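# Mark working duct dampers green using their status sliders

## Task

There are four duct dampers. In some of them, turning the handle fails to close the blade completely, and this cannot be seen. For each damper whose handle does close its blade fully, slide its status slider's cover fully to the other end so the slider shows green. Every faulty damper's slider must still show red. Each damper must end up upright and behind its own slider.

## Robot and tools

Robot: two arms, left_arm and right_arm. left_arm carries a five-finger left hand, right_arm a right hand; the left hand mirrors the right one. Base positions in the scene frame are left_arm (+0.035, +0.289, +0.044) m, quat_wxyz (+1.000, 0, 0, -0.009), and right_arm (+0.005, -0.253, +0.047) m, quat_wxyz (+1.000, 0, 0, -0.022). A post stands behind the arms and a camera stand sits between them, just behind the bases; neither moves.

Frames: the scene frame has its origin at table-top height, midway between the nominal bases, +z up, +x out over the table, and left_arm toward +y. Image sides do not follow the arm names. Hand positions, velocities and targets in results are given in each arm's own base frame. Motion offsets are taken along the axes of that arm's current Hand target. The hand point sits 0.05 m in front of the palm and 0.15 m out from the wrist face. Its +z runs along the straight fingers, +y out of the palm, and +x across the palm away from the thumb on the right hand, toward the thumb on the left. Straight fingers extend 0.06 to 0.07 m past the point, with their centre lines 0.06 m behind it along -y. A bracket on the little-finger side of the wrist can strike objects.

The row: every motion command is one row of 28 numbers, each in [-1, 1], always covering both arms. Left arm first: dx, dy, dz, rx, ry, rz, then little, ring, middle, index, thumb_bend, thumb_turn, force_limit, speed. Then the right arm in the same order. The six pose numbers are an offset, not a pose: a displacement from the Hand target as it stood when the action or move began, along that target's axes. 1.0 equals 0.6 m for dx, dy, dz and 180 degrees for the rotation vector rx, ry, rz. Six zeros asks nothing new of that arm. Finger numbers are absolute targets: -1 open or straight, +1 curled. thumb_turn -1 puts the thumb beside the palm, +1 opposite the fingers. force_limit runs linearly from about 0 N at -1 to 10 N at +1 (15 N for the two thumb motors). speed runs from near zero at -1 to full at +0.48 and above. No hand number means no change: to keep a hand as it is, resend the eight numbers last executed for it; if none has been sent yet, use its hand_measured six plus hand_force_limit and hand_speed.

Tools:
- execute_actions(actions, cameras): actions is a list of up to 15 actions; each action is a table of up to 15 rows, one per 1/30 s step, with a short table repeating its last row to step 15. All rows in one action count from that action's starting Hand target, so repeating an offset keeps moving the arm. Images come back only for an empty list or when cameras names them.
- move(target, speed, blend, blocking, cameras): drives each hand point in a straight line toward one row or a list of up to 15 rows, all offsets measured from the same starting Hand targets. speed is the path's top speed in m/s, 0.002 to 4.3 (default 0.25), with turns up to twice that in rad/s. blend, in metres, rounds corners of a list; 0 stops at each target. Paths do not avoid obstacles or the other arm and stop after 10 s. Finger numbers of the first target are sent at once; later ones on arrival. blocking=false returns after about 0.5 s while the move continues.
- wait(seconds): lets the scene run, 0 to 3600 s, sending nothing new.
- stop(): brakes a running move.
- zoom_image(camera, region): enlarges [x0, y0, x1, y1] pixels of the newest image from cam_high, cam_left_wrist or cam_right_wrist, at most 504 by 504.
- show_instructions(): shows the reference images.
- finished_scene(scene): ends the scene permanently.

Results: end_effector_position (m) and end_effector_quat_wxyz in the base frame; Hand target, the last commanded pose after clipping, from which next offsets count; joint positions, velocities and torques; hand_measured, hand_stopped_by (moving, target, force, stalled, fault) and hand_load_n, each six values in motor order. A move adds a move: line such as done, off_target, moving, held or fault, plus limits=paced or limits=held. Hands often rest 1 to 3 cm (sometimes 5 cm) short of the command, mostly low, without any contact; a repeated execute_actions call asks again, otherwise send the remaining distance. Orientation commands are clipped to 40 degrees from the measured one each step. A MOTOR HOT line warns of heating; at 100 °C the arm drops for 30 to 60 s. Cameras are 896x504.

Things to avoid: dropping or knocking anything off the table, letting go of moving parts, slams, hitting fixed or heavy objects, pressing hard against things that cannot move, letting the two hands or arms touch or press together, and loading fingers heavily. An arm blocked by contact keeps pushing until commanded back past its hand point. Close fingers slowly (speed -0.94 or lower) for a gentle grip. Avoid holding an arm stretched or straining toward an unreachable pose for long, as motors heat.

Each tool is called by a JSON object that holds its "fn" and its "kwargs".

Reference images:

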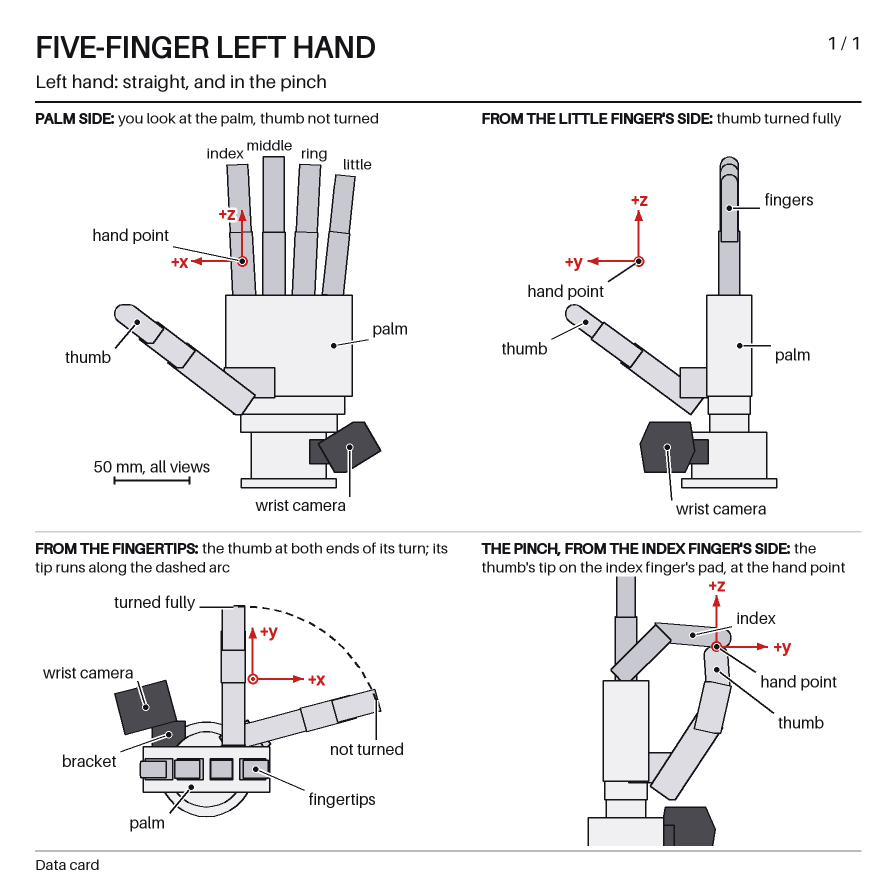

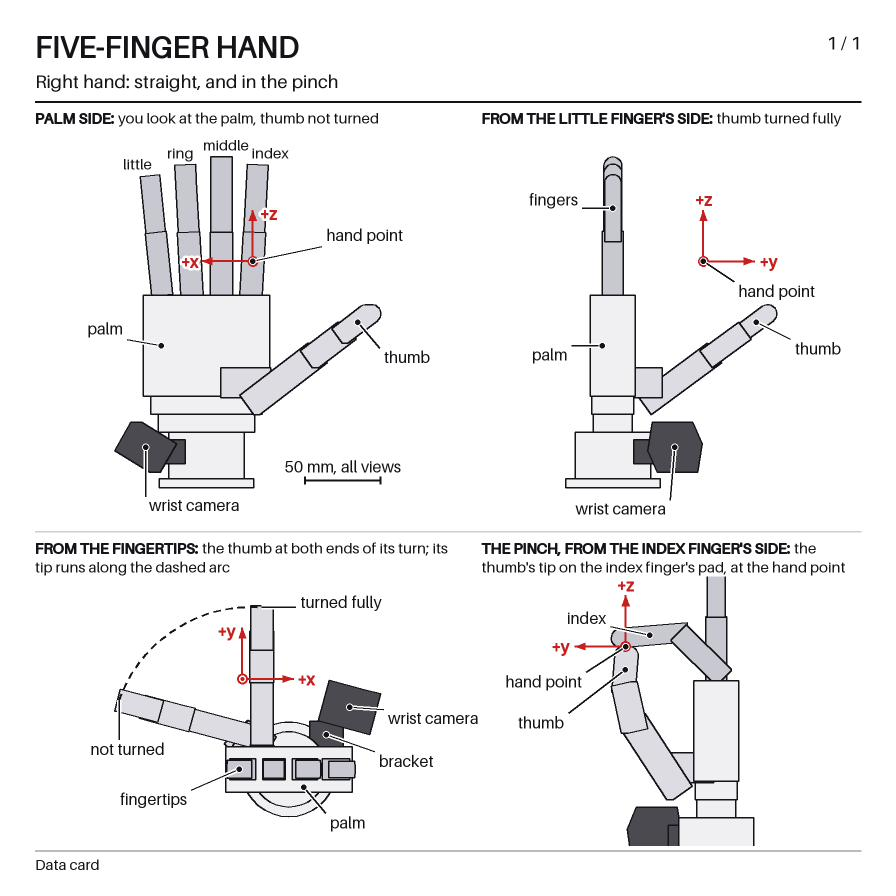

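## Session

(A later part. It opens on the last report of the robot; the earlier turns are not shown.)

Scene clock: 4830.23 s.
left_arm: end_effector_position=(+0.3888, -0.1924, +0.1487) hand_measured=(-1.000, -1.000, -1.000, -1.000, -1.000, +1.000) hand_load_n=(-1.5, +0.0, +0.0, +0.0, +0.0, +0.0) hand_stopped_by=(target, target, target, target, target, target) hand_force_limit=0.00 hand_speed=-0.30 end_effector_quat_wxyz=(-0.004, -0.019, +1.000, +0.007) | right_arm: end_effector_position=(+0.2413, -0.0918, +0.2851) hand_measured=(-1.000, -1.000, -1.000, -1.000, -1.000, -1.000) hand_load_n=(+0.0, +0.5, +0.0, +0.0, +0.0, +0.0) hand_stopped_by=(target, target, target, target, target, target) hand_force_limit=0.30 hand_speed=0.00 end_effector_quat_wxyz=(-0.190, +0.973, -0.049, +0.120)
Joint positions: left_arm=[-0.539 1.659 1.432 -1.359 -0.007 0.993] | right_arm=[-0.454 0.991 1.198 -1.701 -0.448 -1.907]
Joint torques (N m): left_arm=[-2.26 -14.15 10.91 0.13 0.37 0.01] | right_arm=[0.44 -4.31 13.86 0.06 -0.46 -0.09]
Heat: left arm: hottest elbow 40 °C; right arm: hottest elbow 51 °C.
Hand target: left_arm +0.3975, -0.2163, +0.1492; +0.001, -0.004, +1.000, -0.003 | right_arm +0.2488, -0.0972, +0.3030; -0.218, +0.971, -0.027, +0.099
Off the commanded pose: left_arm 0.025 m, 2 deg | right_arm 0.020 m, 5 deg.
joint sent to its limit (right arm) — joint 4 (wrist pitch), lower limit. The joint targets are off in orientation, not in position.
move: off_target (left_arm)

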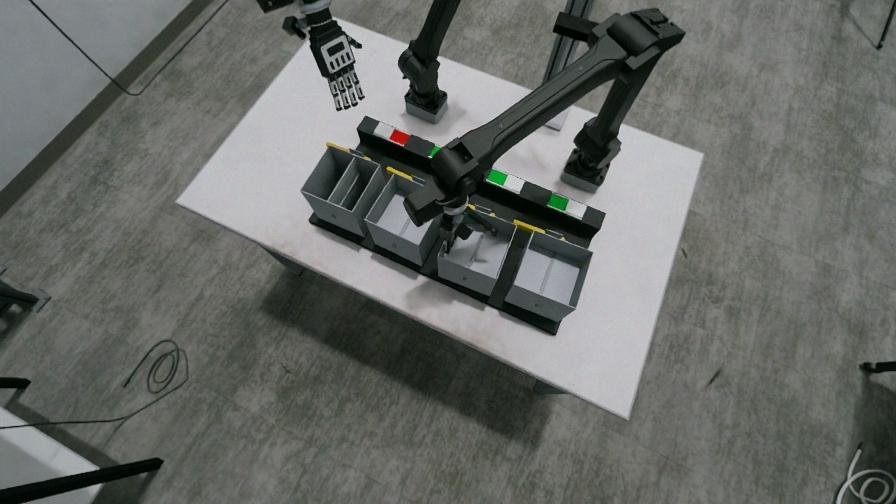

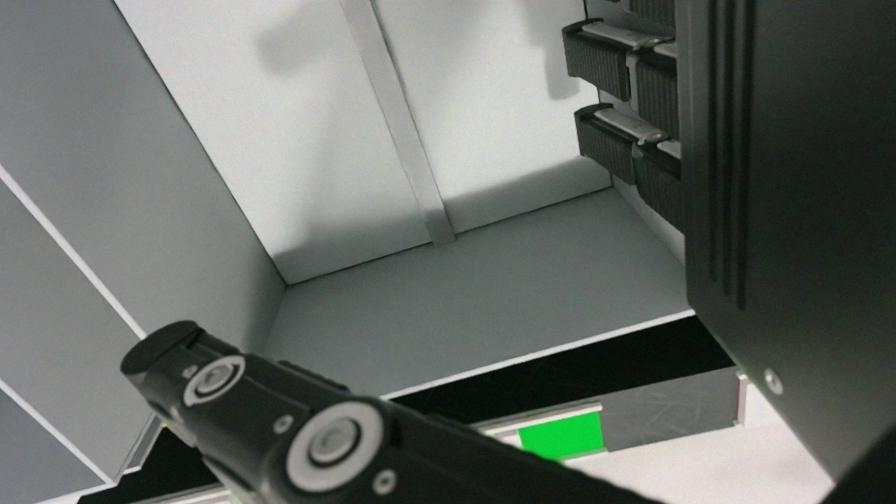

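{"fn": "move", "kwargs": {"target": [[0,-0.03,0,0,0,0,-1,-1,-1,-1,-1,1,0,-0.3, 0,0,0,0,0,0,-1,-1,-1,-1,-1,-1,0.3,0]], "speed": 0.04, "cameras": ["cam_high","cam_left_wrist"]}}

{"fn": "zoom_image", "kwargs": {"camera": "cam_high", "region": [420, 150, 620, 330]}}

Scene clock: 4838.07 s.
left_arm: end_effector_position=(+0.3896, -0.2110, +0.1490) hand_measured=(-1.000, -1.000, -1.000, -1.000, -1.000, +1.000) hand_load_n=(-0.5, +0.0, -1.0, +0.0, -0.5, +0.0) hand_stopped_by=(target, target, target, target, target, target) hand_force_limit=0.00 hand_speed=-0.30 end_effector_quat_wxyz=(-0.004, -0.013, +1.000, +0.007) | right_arm: end_effector_position=(+0.2413, -0.0918, +0.2851) hand_measured=(-1.000, -1.000, -1.000, -1.000, -1.000, -1.000) hand_load_n=(+0.0, +0.0, +0.0, +0.0, +0.0, +0.0) hand_stopped_by=(target, target, target, target, target, target) hand_force_limit=0.30 hand_speed=0.00 end_effector_quat_wxyz=(-0.190, +0.973, -0.049, +0.120)
Joint positions: left_arm=[-0.572 1.685 1.466 -1.367 -0.008 0.973] | right_arm=[-0.454 0.991 1.198 -1.701 -0.448 -1.907]
Joint torques (N m): left_arm=[-1.9 -14.68 11.02 0.17 0.38 -0.08] | right_arm=[0.03 -4.37 13.85 0.05 -0.53 -0.08]
Heat: left arm: hottest elbow 41 °C; right arm: hottest elbow 51 °C.
Hand target: left_arm +0.3978, -0.2343, +0.1495; +0.001, -0.004, +1.000, -0.003 | right_arm +0.2488, -0.0972, +0.3030; -0.218, +0.971, -0.027, +0.099
Off the commanded pose: left_arm 0.025 m, 2 deg | right_arm 0.020 m, 5 deg.
joint sent to its limit (right arm) — joint 4 (wrist pitch), lower limit. The joint targets are off in orientation, not in position.
move: off_target (left_arm)

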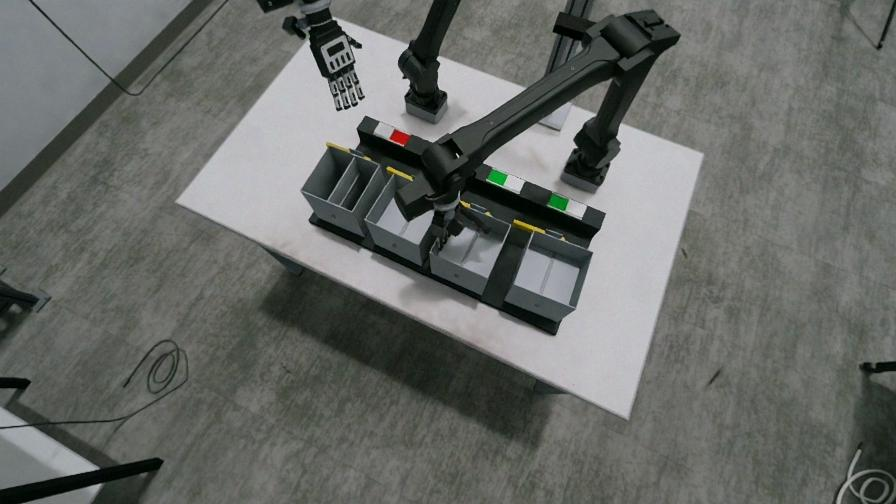

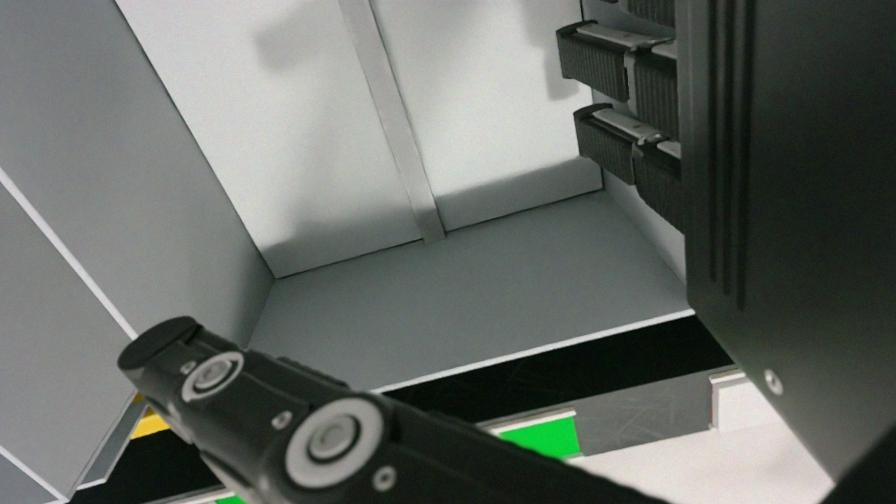

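Scaled by 2.520.

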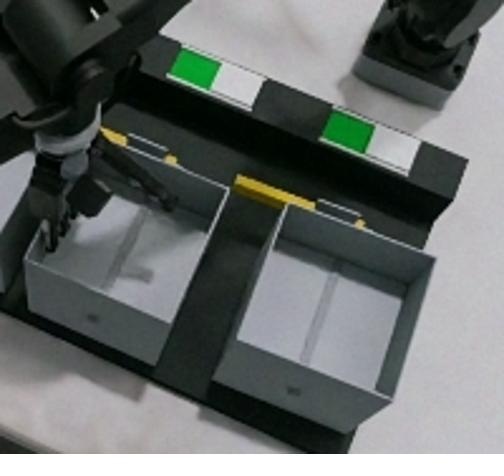

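{"fn": "move", "kwargs": {"target": [[0,0.075,0,0,0,0,-1,-1,-1,-1,-1,1,0,-0.3, 0,0,0,0,0,0,-1,-1,-1,-1,-1,-1,0.3,0],[0,0.075,-0.2,0,0,0,-1,-1,-1,-1,-1,1,0,-0.3, 0,0,0,0,0,0,-1,-1,-1,-1,-1,-1,0.3,0],[0.0097,0.704,-0.2,0,0,0,-1,-1,-1,-1,-1,1,0,-0.3, 0,0,0,0,0,0,-1,-1,-1,-1,-1,-1,0.3,0]], "speed": [0.08,0.15,0.25], "cameras": ["cam_high","cam_left_wrist"]}}

{"fn": "zoom_image", "kwargs": {"camera": "cam_high", "region": [420, 150, 620, 350]}}

Scene clock: 4865.53 s.
left_arm: end_effector_position=(+0.3724, +0.1862, +0.2602) hand_measured=(-1.000, -1.000, -1.000, -1.000, -1.000, +1.000) hand_load_n=(+0.0, +0.0, +0.0, +0.0, +0.0, +0.0) hand_stopped_by=(target, target, target, target, target, target) hand_force_limit=0.00 hand_speed=-0.30 end_effector_quat_wxyz=(-0.012, -0.012, +1.000, -0.005) | right_arm: end_effector_position=(+0.2413, -0.0918, +0.2851) hand_measured=(-1.000, -1.000, -1.000, -1.000, -1.000, -1.000) hand_load_n=(+0.0, +0.0, +0.0, +0.0, +0.0, +0.0) hand_stopped_by=(target, target, target, target, target, target) hand_force_limit=0.30 hand_speed=0.00 end_effector_quat_wxyz=(-0.190, +0.973, -0.049, +0.120)
Joint positions: left_arm=[0.306 1.464 1.501 -1.633 0.003 1.853] | right_arm=[-0.454 0.991 1.198 -1.701 -0.448 -1.907]
Joint torques (N m): left_arm=[-0.03 -11.81 10.82 0.14 0.06 0.11] | right_arm=[0.26 -5.01 13.96 0.06 -0.56 -0.06]
Heat: left arm: hottest elbow 43 °C; right arm: hottest elbow 52 °C.
Hand target: left_arm +0.3886, +0.1887, +0.2668; +0.001, -0.004, +1.000, -0.003 | right_arm +0.2488, -0.0972, +0.3030; -0.218, +0.971, -0.027, +0.099
Off the commanded pose: left_arm 0.018 m, 2 deg | right_arm 0.020 m, 5 deg.
joint sent to its limit (right arm) — joint 4 (wrist pitch), lower limit. The joint targets are off in orientation, not in position.
move: off_target (left_arm)

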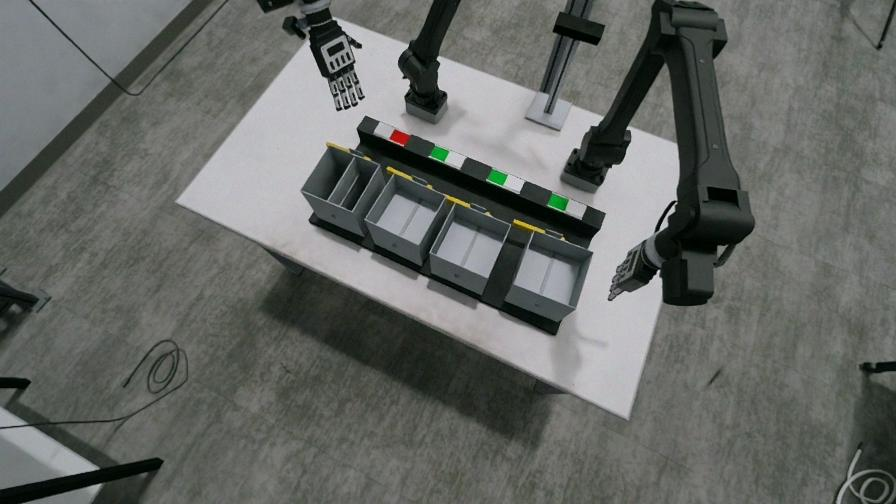

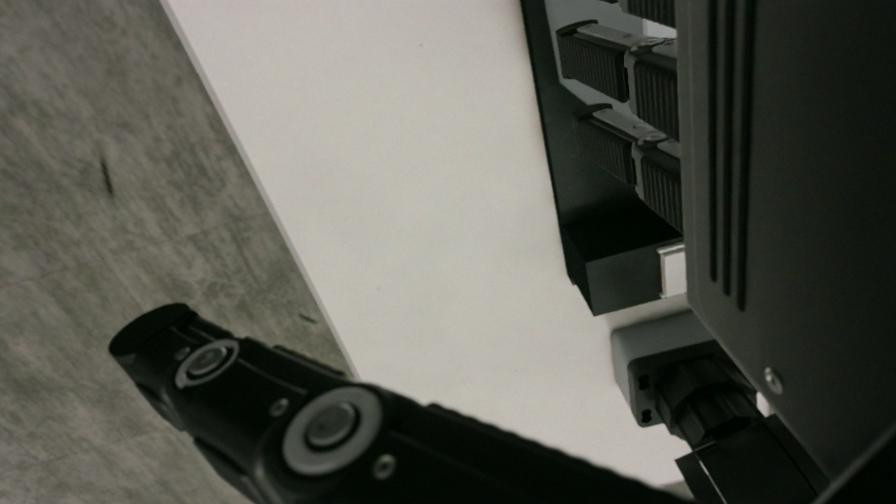

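Scaled by 2.520.

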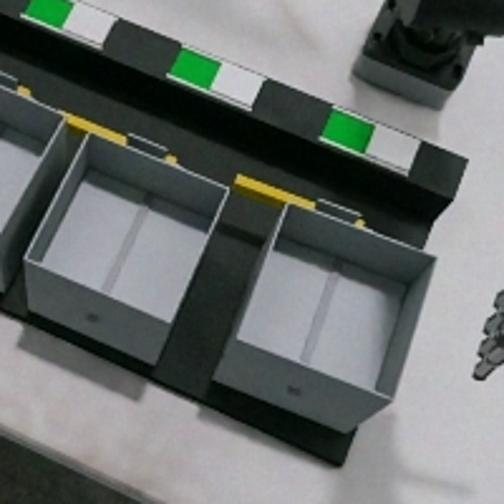

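{"fn": "move", "kwargs": {"target": [[0,0,0.268,0,0,0,-1,-1,-1,-1,-1,1,0,-0.3, 0,0,0,0,0,0,-1,-1,-1,-1,-1,-1,0.3,0],[0,-0.05,0.268,0,0,0,-1,-1,-1,-1,-1,1,0,-0.3, 0,0,0,0,0,0,-1,-1,-1,-1,-1,-1,0.3,0]], "speed": [0.15,0.06], "cameras": ["cam_high","cam_left_wrist"]}}

{"fn": "zoom_image", "kwargs": {"camera": "cam_high", "region": [420, 150, 640, 350]}}

Scene clock: 4876.13 s.
left_arm: end_effector_position=(+0.3881, +0.1633, +0.1074) hand_measured=(-1.000, -1.000, -1.000, -1.000, -1.000, +1.000) hand_load_n=(+0.0, +0.0, +0.0, +0.0, +0.0, +0.0) hand_stopped_by=(target, target, target, target, target, target) hand_force_limit=0.00 hand_speed=-0.30 end_effector_quat_wxyz=(-0.003, -0.004, +1.000, -0.002) | right_arm: end_effector_position=(+0.2413, -0.0918, +0.2851) hand_measured=(-1.000, -1.000, -1.000, -1.000, -1.000, -1.000) hand_load_n=(+0.0, +0.0, +0.0, +0.0, +0.0, +0.0) hand_stopped_by=(target, target, target, target, target, target) hand_force_limit=0.30 hand_speed=0.00 end_effector_quat_wxyz=(-0.190, +0.973, -0.049, +0.120)
Joint positions: left_arm=[0.244 1.536 1.173 -1.213 0.002 1.807] | right_arm=[-0.454 0.991 1.198 -1.701 -0.448 -1.907]
Joint torques (N m): left_arm=[-0.5 -14.68 6.63 0.32 0.11 -0.12] | right_arm=[0.21 -4.6 13.63 0.01 -0.54 -0.06]
Heat: left arm: hottest elbow 42 °C; right arm: hottest elbow 52 °C.
Hand target: left_arm +0.3891, +0.1577, +0.1063; +0.001, -0.004, +1.000, -0.003 | right_arm +0.2488, -0.0972, +0.3030; -0.218, +0.971, -0.027, +0.099
Off the commanded pose: left_arm 0.006 m, 0 deg | right_arm 0.020 m, 5 deg.
joint sent to its limit (right arm) — joint 4 (wrist pitch), lower limit. The joint targets are off in orientation, not in position.
move: done

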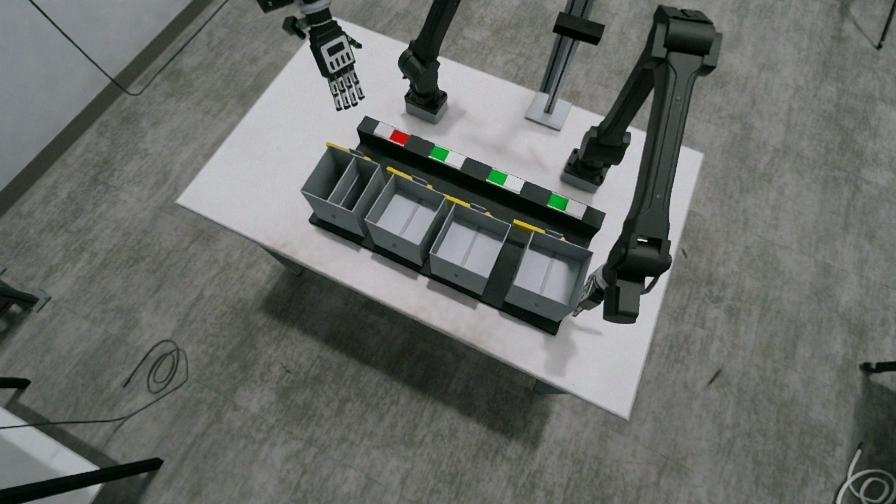

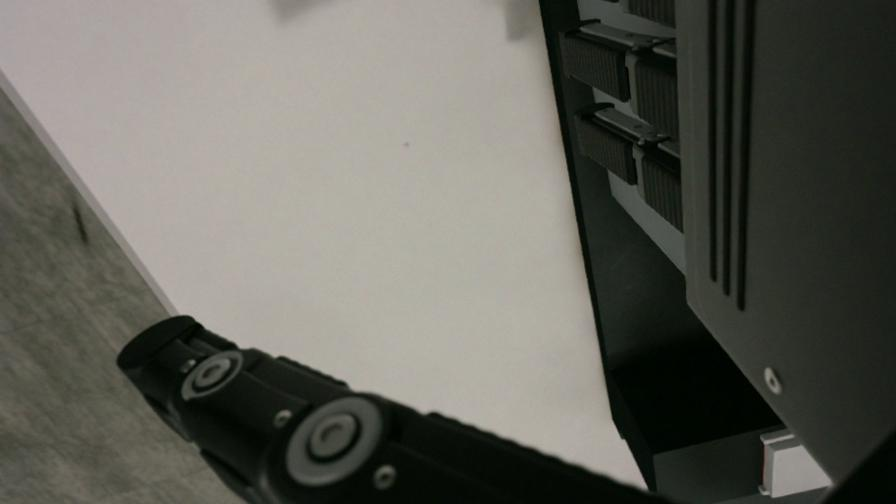

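Scaled by 2.291.

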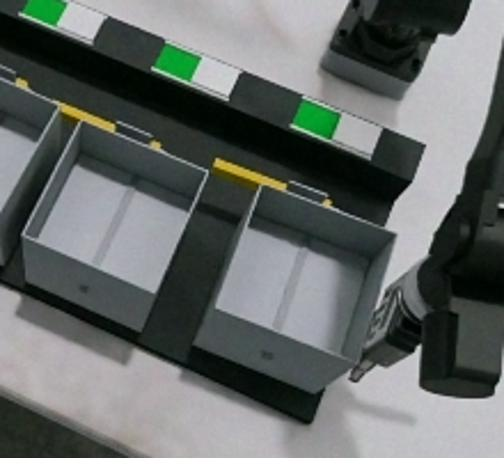

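{"fn": "move", "kwargs": {"target": [[0,-0.05,0,0,0,0,-1,-1,-1,-1,-1,1,0,-0.3, 0,0,0,0,0,0,-1,-1,-1,-1,-1,-1,0.3,0]], "speed": 0.04, "cameras": ["cam_high"]}}

{"fn": "zoom_image", "kwargs": {"camera": "cam_high", "region": [420, 150, 640, 350]}}

Scene clock: 4883.83 s.
left_arm: end_effector_position=(+0.3899, +0.1431, +0.1064) hand_measured=(-1.000, -1.000, -1.000, -1.000, -1.000, +1.000) hand_load_n=(+0.0, +0.0, +0.0, +0.0, +0.0, +0.0) hand_stopped_by=(target, target, target, target, target, target) hand_force_limit=0.00 hand_speed=-0.30 end_effector_quat_wxyz=(-0.001, -0.008, +1.000, +0.002) | right_arm: end_effector_position=(+0.2413, -0.0918, +0.2851) hand_measured=(-1.000, -1.000, -1.000, -1.000, -1.000, -1.000) hand_load_n=(+0.0, +0.0, +0.0, +0.0, +0.0, +0.0) hand_stopped_by=(target, target, target, target, target, target) hand_force_limit=0.30 hand_speed=0.00 end_effector_quat_wxyz=(-0.190, +0.973, -0.049, +0.120)
Joint positions: left_arm=[0.194 1.529 1.161 -1.204 -0.005 1.748] | right_arm=[-0.454 0.991 1.198 -1.701 -0.448 -1.907]
Joint torques (N m): left_arm=[-2.08 -15.27 6.24 0.05 0.37 -0.2] | right_arm=[0.32 -5.13 13.82 0.01 -0.48 -0.1]
Heat: left arm: hottest elbow 41 °C; right arm: hottest elbow 52 °C.
Hand target: left_arm +0.3892, +0.1278, +0.1064; +0.001, -0.004, +1.000, -0.003 | right_arm +0.2488, -0.0972, +0.3030; -0.218, +0.971, -0.027, +0.099
Off the commanded pose: left_arm 0.015 m, 1 deg | right_arm 0.020 m, 5 deg.
joint sent to its limit (right arm) — joint 4 (wrist pitch), lower limit. The joint targets are off in orientation, not in position.
move: off_target (left_arm)

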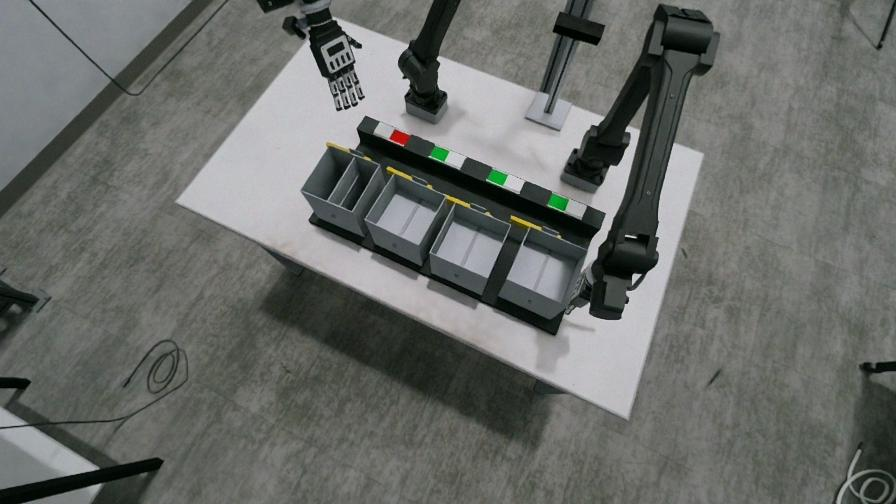

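Scaled by 2.291.

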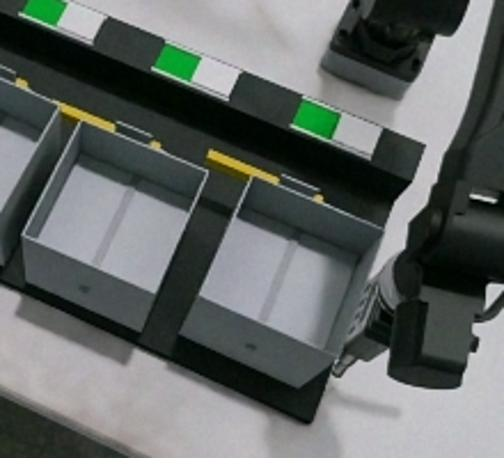

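{"fn": "move", "kwargs": {"target": [[0,0.08,0,0,0,0,-1,-1,-1,-1,-1,1,0,-0.3, 0,0,0,0,0,0,-1,-1,-1,-1,-1,-1,0.3,0],[0,0.08,-0.25,0,0,0,-1,-1,-1,-1,-1,1,0,-0.3, 0,0,0,0,0,0,-1,-1,-1,-1,-1,-1,0.3,0]], "speed": [0.08,0.15], "cameras": ["cam_high"]}}

{"fn": "zoom_image", "kwargs": {"camera": "cam_high", "region": [440, 160, 620, 340]}}

{"fn": "zoom_image", "kwargs": {"camera": "cam_high", "region": [290, 100, 470, 280]}}

Scene clock: 4902.40 s.
left_arm: end_effector_position=(+0.3818, +0.1727, +0.2415) hand_measured=(-1.000, -1.000, -1.000, -1.000, -1.000, +1.000) hand_load_n=(+0.0, +0.0, +0.0, +0.0, +0.0, +0.0) hand_stopped_by=(target, target, target, target, target, target) hand_force_limit=0.00 hand_speed=-0.30 end_effector_quat_wxyz=(-0.015, -0.007, +1.000, -0.006) | right_arm: end_effector_position=(+0.2413, -0.0918, +0.2851) hand_measured=(-1.000, -1.000, -1.000, -1.000, -1.000, -1.000) hand_load_n=(+0.0, +0.0, +0.0, +0.0, +0.0, +0.0) hand_stopped_by=(target, target, target, target, target, target) hand_force_limit=0.30 hand_speed=0.00 end_effector_quat_wxyz=(-0.190, +0.973, -0.049, +0.120)
Joint positions: left_arm=[0.27 1.481 1.469 -1.591 0.004 1.827] | right_arm=[-0.454 0.991 1.198 -1.701 -0.448 -1.907]
Joint torques (N m): left_arm=[0.91 -14.51 10.37 -0.38 0.03 0.12] | right_arm=[0.5 -4.72 13.94 0.18 -0.5 -0.09]
Heat: left arm: hottest elbow 39 °C; right arm: hottest elbow 52 °C.
Hand target: left_arm +0.3887, +0.1767, +0.2562; +0.001, -0.004, +1.000, -0.003 | right_arm +0.2488, -0.0972, +0.3030; -0.218, +0.971, -0.027, +0.099
Off the commanded pose: left_arm 0.017 m, 2 deg | right_arm 0.020 m, 5 deg.
joint sent to its limit (right arm) — joint 4 (wrist pitch), lower limit. The joint targets are off in orientation, not in position.
move: off_target (left_arm)

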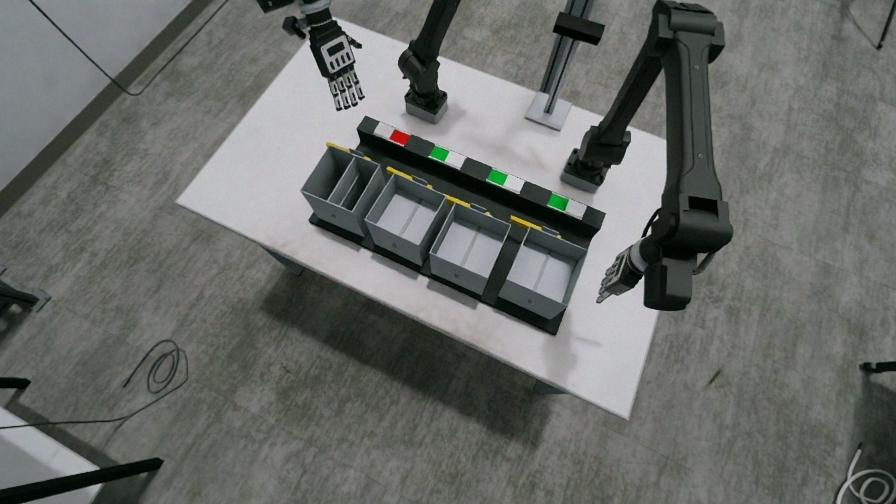

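Scaled by 2.800.

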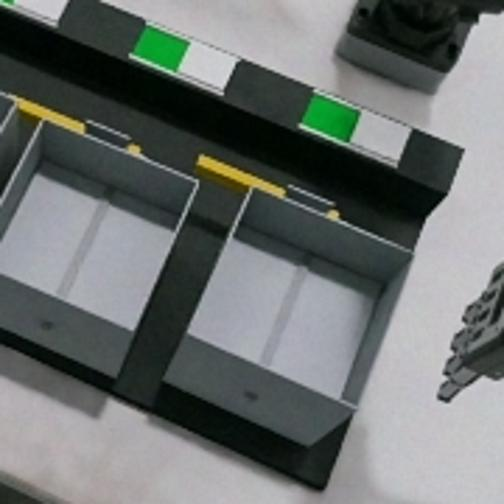

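Scaled by 2.800.

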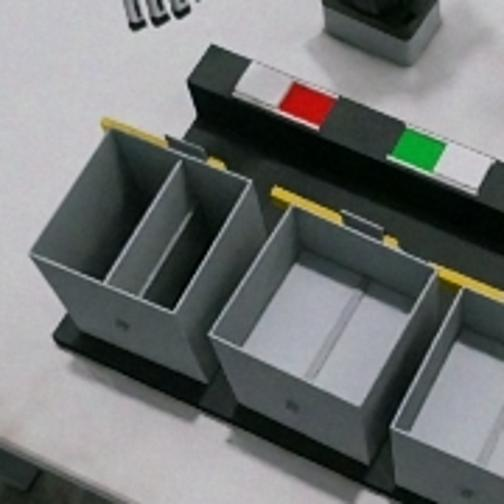

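{"fn": "finished_scene", "kwargs": {}}

The scene is finished: the task was done.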